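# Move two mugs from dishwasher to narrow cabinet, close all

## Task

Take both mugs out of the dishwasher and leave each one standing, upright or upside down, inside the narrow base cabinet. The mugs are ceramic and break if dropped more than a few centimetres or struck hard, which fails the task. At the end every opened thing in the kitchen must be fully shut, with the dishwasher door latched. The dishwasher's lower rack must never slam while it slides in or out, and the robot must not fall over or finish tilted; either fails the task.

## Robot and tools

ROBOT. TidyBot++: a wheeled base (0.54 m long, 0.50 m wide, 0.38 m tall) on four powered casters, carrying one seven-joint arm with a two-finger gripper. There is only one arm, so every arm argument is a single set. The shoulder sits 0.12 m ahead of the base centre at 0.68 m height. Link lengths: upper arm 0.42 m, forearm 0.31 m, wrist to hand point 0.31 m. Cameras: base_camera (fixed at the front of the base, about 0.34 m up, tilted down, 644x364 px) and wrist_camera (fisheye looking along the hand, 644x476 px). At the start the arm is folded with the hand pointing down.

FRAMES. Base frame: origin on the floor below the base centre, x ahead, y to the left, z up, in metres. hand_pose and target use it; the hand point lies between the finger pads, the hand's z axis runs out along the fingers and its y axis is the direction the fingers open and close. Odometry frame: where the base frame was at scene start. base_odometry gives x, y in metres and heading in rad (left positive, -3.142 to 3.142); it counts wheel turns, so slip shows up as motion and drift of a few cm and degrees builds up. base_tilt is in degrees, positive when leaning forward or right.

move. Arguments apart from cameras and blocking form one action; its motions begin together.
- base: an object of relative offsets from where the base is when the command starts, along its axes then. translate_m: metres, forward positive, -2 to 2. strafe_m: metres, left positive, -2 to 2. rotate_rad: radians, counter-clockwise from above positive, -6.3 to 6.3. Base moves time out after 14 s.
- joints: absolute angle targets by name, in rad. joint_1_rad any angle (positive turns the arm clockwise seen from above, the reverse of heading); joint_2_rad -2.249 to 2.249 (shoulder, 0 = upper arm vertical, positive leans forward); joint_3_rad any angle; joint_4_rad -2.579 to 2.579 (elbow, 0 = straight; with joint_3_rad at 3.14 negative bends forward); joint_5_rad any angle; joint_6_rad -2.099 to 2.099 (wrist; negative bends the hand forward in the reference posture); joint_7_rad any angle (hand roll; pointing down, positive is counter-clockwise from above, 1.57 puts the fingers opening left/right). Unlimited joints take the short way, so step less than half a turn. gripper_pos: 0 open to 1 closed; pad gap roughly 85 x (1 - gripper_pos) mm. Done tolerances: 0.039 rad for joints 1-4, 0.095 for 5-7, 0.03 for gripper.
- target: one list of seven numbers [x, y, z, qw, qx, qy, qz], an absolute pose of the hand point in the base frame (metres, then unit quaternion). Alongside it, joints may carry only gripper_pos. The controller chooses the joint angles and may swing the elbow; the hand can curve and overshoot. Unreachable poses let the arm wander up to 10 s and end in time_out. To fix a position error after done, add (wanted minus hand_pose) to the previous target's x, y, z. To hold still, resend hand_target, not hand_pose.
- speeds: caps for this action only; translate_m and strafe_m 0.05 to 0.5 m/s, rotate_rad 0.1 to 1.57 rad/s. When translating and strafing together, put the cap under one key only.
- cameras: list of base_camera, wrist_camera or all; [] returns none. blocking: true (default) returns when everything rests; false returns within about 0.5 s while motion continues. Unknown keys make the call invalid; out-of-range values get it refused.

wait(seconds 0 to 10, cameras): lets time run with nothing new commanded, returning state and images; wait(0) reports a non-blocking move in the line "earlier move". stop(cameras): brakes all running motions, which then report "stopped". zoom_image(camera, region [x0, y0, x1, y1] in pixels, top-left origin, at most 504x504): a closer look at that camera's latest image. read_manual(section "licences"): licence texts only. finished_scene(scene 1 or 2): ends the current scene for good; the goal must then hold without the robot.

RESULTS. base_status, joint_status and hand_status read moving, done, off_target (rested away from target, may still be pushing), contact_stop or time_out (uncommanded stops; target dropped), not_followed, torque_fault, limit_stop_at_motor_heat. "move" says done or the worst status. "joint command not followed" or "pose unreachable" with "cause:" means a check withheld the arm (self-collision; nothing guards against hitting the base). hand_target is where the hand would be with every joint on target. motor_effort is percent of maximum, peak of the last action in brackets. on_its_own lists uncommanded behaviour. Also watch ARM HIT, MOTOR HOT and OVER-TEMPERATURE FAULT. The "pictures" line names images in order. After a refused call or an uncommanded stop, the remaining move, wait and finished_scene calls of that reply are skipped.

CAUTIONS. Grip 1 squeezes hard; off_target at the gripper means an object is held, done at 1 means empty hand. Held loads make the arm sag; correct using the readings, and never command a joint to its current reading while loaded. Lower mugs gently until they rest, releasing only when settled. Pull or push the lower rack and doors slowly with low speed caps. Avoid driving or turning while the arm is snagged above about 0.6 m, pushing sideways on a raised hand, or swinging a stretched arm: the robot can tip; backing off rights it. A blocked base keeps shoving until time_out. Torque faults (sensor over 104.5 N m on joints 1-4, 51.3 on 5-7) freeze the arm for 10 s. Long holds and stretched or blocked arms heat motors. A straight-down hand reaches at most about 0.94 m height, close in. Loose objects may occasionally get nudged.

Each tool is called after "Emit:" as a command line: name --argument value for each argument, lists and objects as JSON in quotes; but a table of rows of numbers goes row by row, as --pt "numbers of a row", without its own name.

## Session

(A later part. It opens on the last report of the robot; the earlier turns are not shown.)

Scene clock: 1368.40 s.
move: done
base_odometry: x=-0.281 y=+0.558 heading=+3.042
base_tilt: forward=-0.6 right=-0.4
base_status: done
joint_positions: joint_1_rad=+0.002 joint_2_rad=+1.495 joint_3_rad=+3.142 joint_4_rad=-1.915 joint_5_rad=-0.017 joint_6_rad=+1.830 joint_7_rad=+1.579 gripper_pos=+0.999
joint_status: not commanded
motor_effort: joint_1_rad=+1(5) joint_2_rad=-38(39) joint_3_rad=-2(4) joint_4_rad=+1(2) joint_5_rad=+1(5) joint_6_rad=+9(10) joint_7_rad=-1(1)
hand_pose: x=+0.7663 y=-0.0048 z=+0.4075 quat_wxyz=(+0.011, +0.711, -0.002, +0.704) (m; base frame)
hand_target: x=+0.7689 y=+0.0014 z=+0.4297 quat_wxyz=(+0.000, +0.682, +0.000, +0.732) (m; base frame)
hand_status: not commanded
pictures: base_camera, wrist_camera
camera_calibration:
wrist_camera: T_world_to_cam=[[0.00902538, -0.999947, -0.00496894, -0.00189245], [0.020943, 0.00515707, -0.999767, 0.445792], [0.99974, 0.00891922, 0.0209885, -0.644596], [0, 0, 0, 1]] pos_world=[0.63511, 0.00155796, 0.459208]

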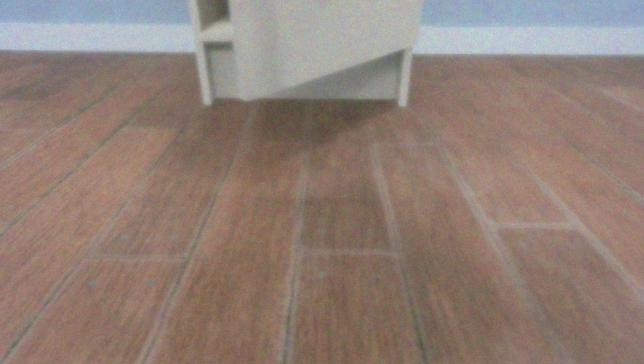

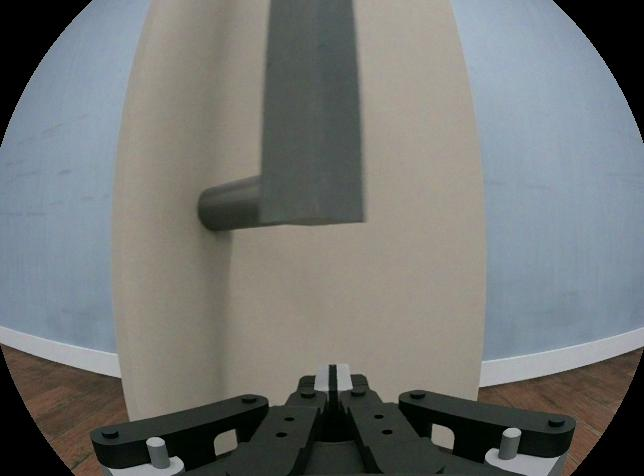

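Emit:
move --base '{"translate_m":0.17,"strafe_m":0.1}' --speeds '{"translate_m":0.1}'

Scene clock: 1374.10 s.
move: done
base_odometry: x=-0.461 y=+0.475 heading=+3.042
base_tilt: forward=-0.6 right=-0.4
base_status: done
joint_positions: joint_1_rad=+0.003 joint_2_rad=+1.497 joint_3_rad=+3.142 joint_4_rad=-1.914 joint_5_rad=-0.017 joint_6_rad=+1.831 joint_7_rad=+1.579 gripper_pos=+0.999
joint_status: not commanded
motor_effort: joint_1_rad=+1(3) joint_2_rad=-38(40) joint_3_rad=-2(4) joint_4_rad=+1(6) joint_5_rad=+0(4) joint_6_rad=+9(10) joint_7_rad=+0(1)
hand_pose: x=+0.7662 y=-0.0059 z=+0.4071 quat_wxyz=(+0.011, +0.710, -0.002, +0.704) (m; base frame)
hand_target: x=+0.7689 y=+0.0014 z=+0.4297 quat_wxyz=(+0.000, +0.682, +0.000, +0.732) (m; base frame)
hand_status: not commanded
pictures: base_camera, wrist_camera
camera_calibration:
wrist_camera: T_world_to_cam=[[0.00721144, -0.999964, -0.00441914, -0.00190757], [0.0218513, 0.00457578, -0.999751, 0.444618], [0.999735, 0.00711308, 0.0218835, -0.644891], [0, 0, 0, 1]] pos_world=[0.635019, 0.000645191, 0.458611]

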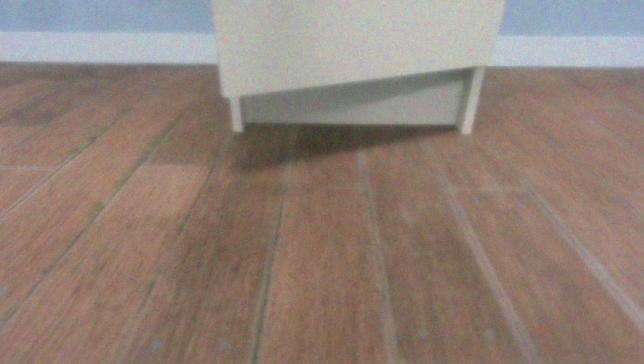

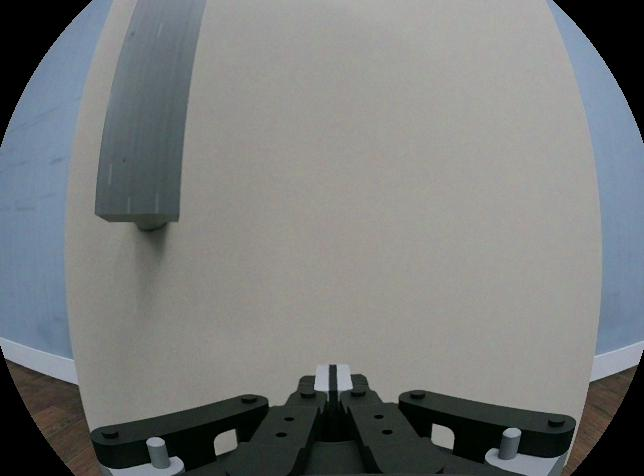

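Emit:
move --base '{"translate_m":0.1,"strafe_m":0.05}' --speeds '{"translate_m":0.06}'

Scene clock: 1380.10 s.
move: done
base_odometry: x=-0.565 y=+0.435 heading=+3.042
base_tilt: forward=-0.6 right=-0.4
base_status: done
joint_positions: joint_1_rad=+0.003 joint_2_rad=+1.497 joint_3_rad=+3.142 joint_4_rad=-1.914 joint_5_rad=-0.017 joint_6_rad=+1.831 joint_7_rad=+1.579 gripper_pos=+0.999
joint_status: not commanded
motor_effort: joint_1_rad=+1(3) joint_2_rad=-38(39) joint_3_rad=-2(3) joint_4_rad=+1(2) joint_5_rad=+0(1) joint_6_rad=+9(10) joint_7_rad=-1(1)
hand_pose: x=+0.7663 y=-0.0059 z=+0.4071 quat_wxyz=(+0.011, +0.710, -0.002, +0.704) (m; base frame)
hand_target: x=+0.7689 y=+0.0014 z=+0.4297 quat_wxyz=(+0.000, +0.682, +0.000, +0.732) (m; base frame)
hand_status: not commanded
pictures: base_camera, wrist_camera
camera_calibration:
wrist_camera: T_world_to_cam=[[0.00731138, -0.999964, -0.0044159, -0.00197196], [0.0218509, 0.00457473, -0.999751, 0.444618], [0.999735, 0.00721307, 0.0218835, -0.644891], [0, 0, 0, 1]] pos_world=[0.635019, 0.000645748, 0.458611]

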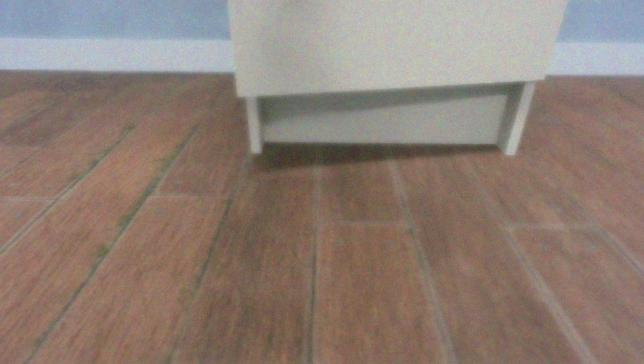

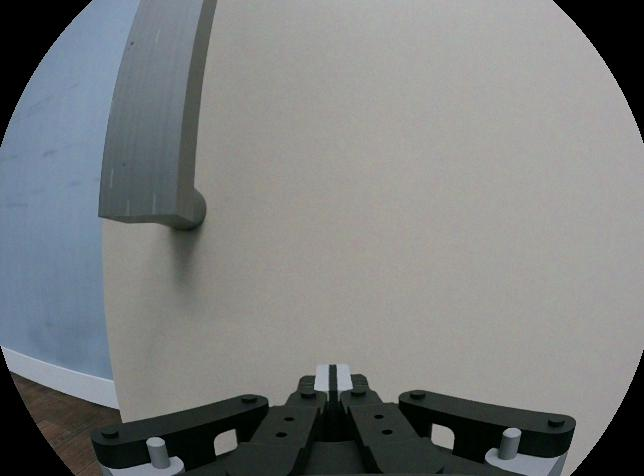

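Emit:
move --base '{"translate_m":0.06}' --speeds '{"translate_m":0.05}' --cameras '["base_camera"]'

Emit:
move --base '{"translate_m":0.04}' --speeds '{"translate_m":0.05}' --cameras '["base_camera"]'

Scene clock: 1387.43 s.
move: done
base_odometry: x=-0.625 y=+0.441 heading=+3.042
base_tilt: forward=-0.6 right=-0.4
base_status: done
joint_positions: joint_1_rad=+0.003 joint_2_rad=+1.497 joint_3_rad=+3.142 joint_4_rad=-1.914 joint_5_rad=-0.017 joint_6_rad=+1.832 joint_7_rad=+1.579 gripper_pos=+0.999
joint_status: not commanded
motor_effort: joint_1_rad=+1(2) joint_2_rad=-39(42) joint_3_rad=-2(3) joint_4_rad=+0(6) joint_5_rad=+1(1) joint_6_rad=+9(10) joint_7_rad=-1(1)
hand_pose: x=+0.7662 y=-0.0059 z=+0.4071 quat_wxyz=(+0.011, +0.710, -0.002, +0.704) (m; base frame)
hand_target: x=+0.7689 y=+0.0014 z=+0.4297 quat_wxyz=(+0.000, +0.682, +0.000, +0.732) (m; base frame)
hand_status: not commanded
pictures: base_camera

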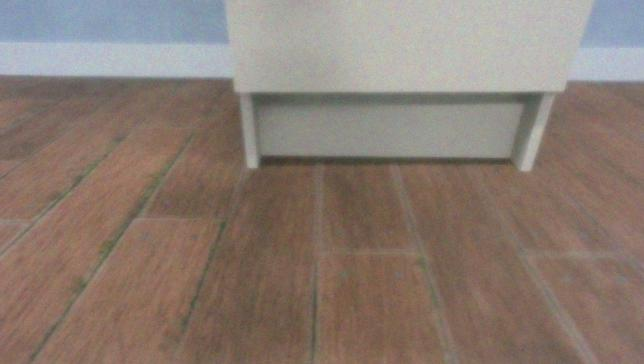

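Scene clock: 1388.77 s.
move: done
base_odometry: x=-0.665 y=+0.445 heading=+3.042
base_tilt: forward=-0.6 right=-0.4
base_status: done
joint_positions: joint_1_rad=+0.003 joint_2_rad=+1.509 joint_3_rad=+3.142 joint_4_rad=-1.931 joint_5_rad=-0.017 joint_6_rad=+1.859 joint_7_rad=+1.579 gripper_pos=+0.999
joint_status: not commanded
motor_effort: joint_1_rad=+1(2) joint_2_rad=-40(43) joint_3_rad=-1(3) joint_4_rad=+6(11) joint_5_rad=+1(1) joint_6_rad=+8(10) joint_7_rad=-1(1)
hand_pose: x=+0.7580 y=-0.0058 z=+0.4045 quat_wxyz=(+0.012, +0.710, -0.002, +0.704) (m; base frame)
hand_target: x=+0.7689 y=+0.0014 z=+0.4297 quat_wxyz=(+0.000, +0.682, +0.000, +0.732) (m; base frame)
hand_status: not commanded
pictures: base_camera

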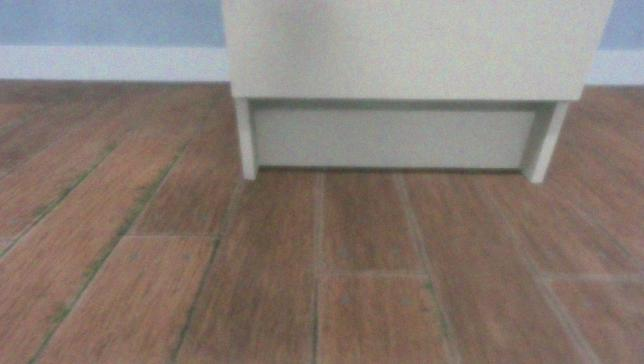

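Emit:
move --base '{"translate_m":0.03}' --speeds '{"translate_m":0.05}' --cameras '[]'

Emit:
move --base '{"translate_m":-0.9}' --cameras '[]'

Emit:
move --joints '{"joint_1_rad":0,"joint_2_rad":-0.3,"joint_4_rad":-2.5,"joint_6_rad":0.45}'

Emit:
zoom_image --camera "wrist_camera" --region '[150, 80, 500, 400]'

Emit:
move --base '{"rotate_rad":-1.3}'

Emit:
zoom_image --camera "wrist_camera" --region '[150, 80, 640, 400]'

Emit:
move --base '{"rotate_rad":-1.6}'

Emit:
zoom_image --camera "wrist_camera" --region '[100, 80, 600, 400]'

Scene clock: 1403.20 s.
move: done
base_odometry: x=-0.694 y=+0.448 heading=+3.042
base_tilt: forward=-0.6 right=-0.4
base_status: done
joint_positions: joint_1_rad=+0.003 joint_2_rad=+1.532 joint_3_rad=+3.142 joint_4_rad=-2.004 joint_5_rad=-0.017 joint_6_rad=+1.951 joint_7_rad=+1.579 gripper_pos=+0.999
joint_status: not commanded
motor_effort: joint_1_rad=+1(1) joint_2_rad=-43(47) joint_3_rad=-1(2) joint_4_rad=+19(24) joint_5_rad=+1(2) joint_6_rad=-5(9) joint_7_rad=-1(1)
hand_pose: x=+0.7299 y=-0.0055 z=+0.4035 quat_wxyz=(+0.012, +0.712, -0.001, +0.702) (m; base frame)
hand_target: x=+0.7689 y=+0.0014 z=+0.4297 quat_wxyz=(+0.000, +0.682, +0.000, +0.732) (m; base frame)
hand_status: not commanded
pictures: none
No camera images: "cameras" was empty.

Scene clock: 1406.47 s.
move: done
base_odometry: x=+0.202 y=+0.358 heading=+3.042
base_tilt: forward=-0.6 right=-0.3
base_status: done
joint_positions: joint_1_rad=+0.003 joint_2_rad=+1.493 joint_3_rad=+3.142 joint_4_rad=-1.899 joint_5_rad=-0.017 joint_6_rad=+1.912 joint_7_rad=+1.579 gripper_pos=+0.999
joint_status: not commanded
motor_effort: joint_1_rad=+1(3) joint_2_rad=-38(45) joint_3_rad=-1(3) joint_4_rad=+2(18) joint_5_rad=+0(2) joint_6_rad=+9(10) joint_7_rad=-1(2)
hand_pose: x=+0.7704 y=-0.0056 z=+0.4378 quat_wxyz=(+0.012, +0.675, -0.002, +0.738) (m; base frame)
hand_target: x=+0.7689 y=+0.0014 z=+0.4297 quat_wxyz=(+0.000, +0.682, +0.000, +0.732) (m; base frame)
hand_status: not commanded
pictures: none
No camera images: "cameras" was empty.

Scene clock: 1409.73 s.
move: done
base_odometry: x=+0.202 y=+0.358 heading=+3.042
base_tilt: forward=-0.6 right=-0.4
base_status: not commanded
joint_positions: joint_1_rad=+0.003 joint_2_rad=-0.292 joint_3_rad=+3.142 joint_4_rad=-2.472 joint_5_rad=-0.017 joint_6_rad=+0.527 joint_7_rad=+1.579 gripper_pos=+0.999
joint_status: all done
motor_effort: joint_1_rad=+1(2) joint_2_rad=-8(42) joint_3_rad=+0(3) joint_4_rad=+19(20) joint_5_rad=+1(1) joint_6_rad=+9(11) joint_7_rad=-1(1)
hand_pose: x=+0.5661 y=-0.0027 z=+0.8794 quat_wxyz=(+0.002, +0.735, -0.007, +0.678) (m; base frame)
hand_target: x=+0.5551 y=+0.0013 z=+0.8433 quat_wxyz=(+0.000, +0.768, +0.000, +0.641) (m; base frame)
hand_status: not commanded
pictures: base_camera, wrist_camera
camera_calibration:
wrist_camera: T_world_to_cam=[[0.0131477, -0.999593, -0.0253075, 0.0198036], [-0.0511879, 0.0246036, -0.998386, 0.961272], [0.998602, 0.0144219, -0.0508436, -0.390465], [0, 0, 0, 1]] pos_world=[0.438864, 0.00177599, 0.940369]

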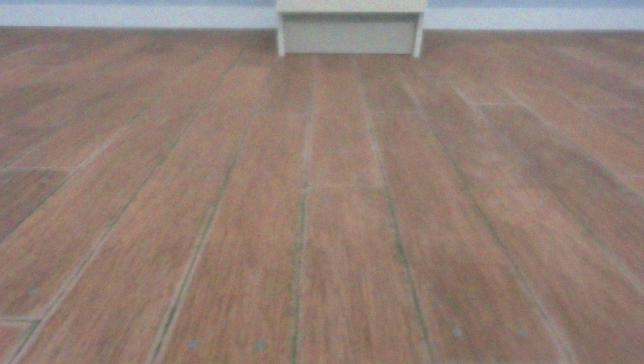

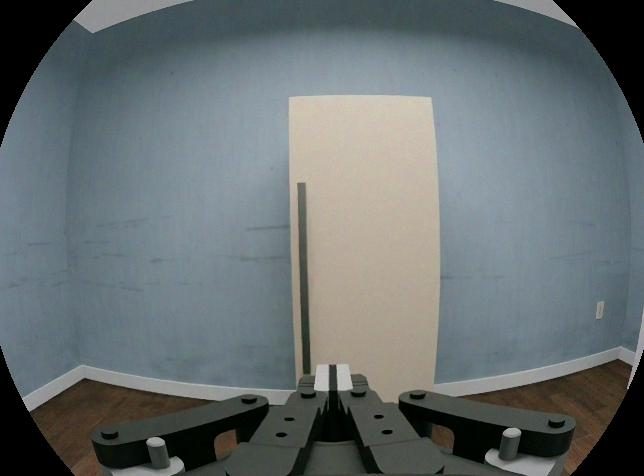

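Scaled by 1.440.

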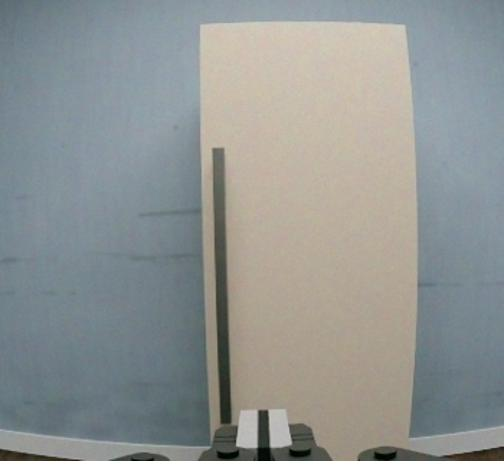

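Scene clock: 1411.83 s.
move: done
base_odometry: x=+0.202 y=+0.358 heading=+1.742
base_tilt: forward=-0.6 right=-0.4
base_status: done
joint_positions: joint_1_rad=+0.003 joint_2_rad=-0.292 joint_3_rad=+3.144 joint_4_rad=-2.472 joint_5_rad=-0.017 joint_6_rad=+0.526 joint_7_rad=+1.579 gripper_pos=+0.999
joint_status: not commanded
motor_effort: joint_1_rad=+1(2) joint_2_rad=-8(10) joint_3_rad=-1(2) joint_4_rad=+19(20) joint_5_rad=+1(1) joint_6_rad=+8(9) joint_7_rad=-1(1)
hand_pose: x=+0.5660 y=-0.0037 z=+0.8788 quat_wxyz=(+0.002, +0.736, -0.008, +0.677) (m; base frame)
hand_target: x=+0.5551 y=+0.0013 z=+0.8433 quat_wxyz=(+0.000, +0.768, +0.000, +0.641) (m; base frame)
hand_status: not commanded
pictures: base_camera, wrist_camera
camera_calibration:
wrist_camera: T_world_to_cam=[[0.0111698, -0.999601, -0.0259519, 0.0204615], [-0.0531427, 0.0253234, -0.998266, 0.961733], [0.998524, 0.0125296, -0.0528386, -0.388654], [0, 0, 0, 1]] pos_world=[0.438961, 0.00096859, 0.94006]

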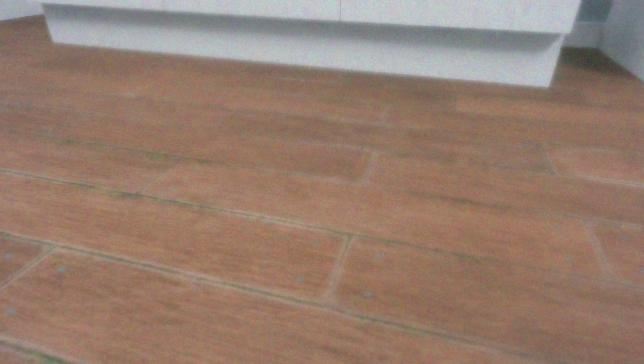

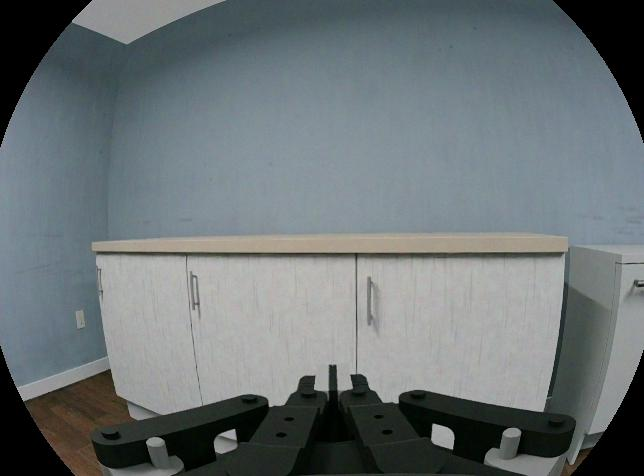

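Scaled by 1.029.

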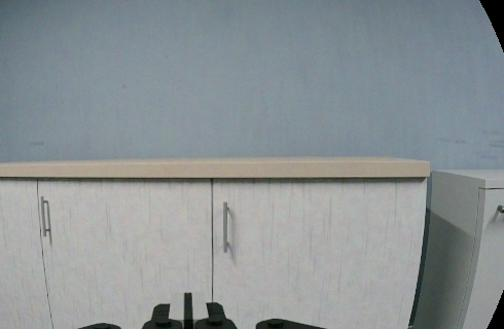

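Scene clock: 1414.13 s.
move: done
base_odometry: x=+0.202 y=+0.358 heading=+0.142
base_tilt: forward=-0.6 right=-0.4
base_status: done
joint_positions: joint_1_rad=+0.003 joint_2_rad=-0.292 joint_3_rad=+3.145 joint_4_rad=-2.472 joint_5_rad=-0.017 joint_6_rad=+0.525 joint_7_rad=+1.579 gripper_pos=+0.999
joint_status: not commanded
motor_effort: joint_1_rad=+1(2) joint_2_rad=-9(10) joint_3_rad=+0(3) joint_4_rad=+19(20) joint_5_rad=+0(1) joint_6_rad=+9(10) joint_7_rad=-1(1)
hand_pose: x=+0.5660 y=-0.0041 z=+0.8786 quat_wxyz=(+0.002, +0.736, -0.008, +0.677) (m; base frame)
hand_target: x=+0.5551 y=+0.0013 z=+0.8433 quat_wxyz=(+0.000, +0.768, +0.000, +0.641) (m; base frame)
hand_status: not commanded
pictures: base_camera, wrist_camera
camera_calibration:
wrist_camera: T_world_to_cam=[[0.0104544, -0.999604, -0.0261245, 0.0206322], [-0.0534247, 0.0255303, -0.998245, 0.961745], [0.998517, 0.0118317, -0.0531367, -0.388372], [0, 0, 0, 1]] pos_world=[0.438962, 0.000665598, 0.939959]

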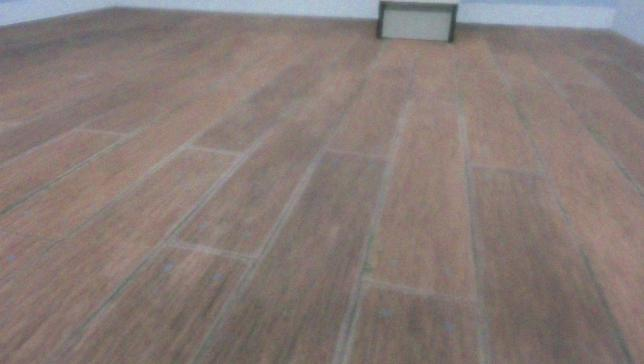

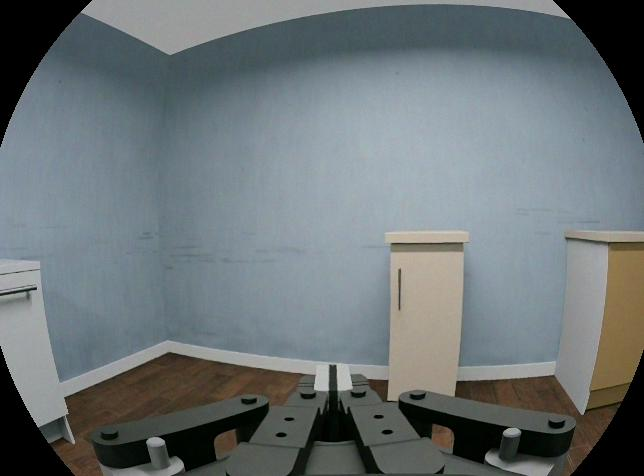

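Scaled by 1.008.

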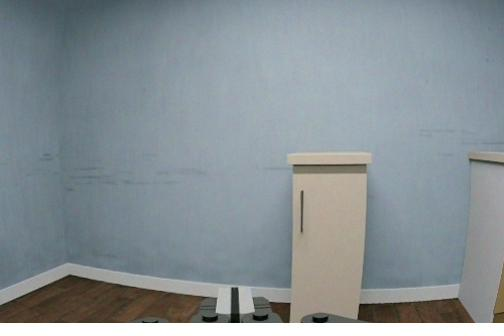

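Emit:
finished_scene --scene 2

The scene is finished: the task was done.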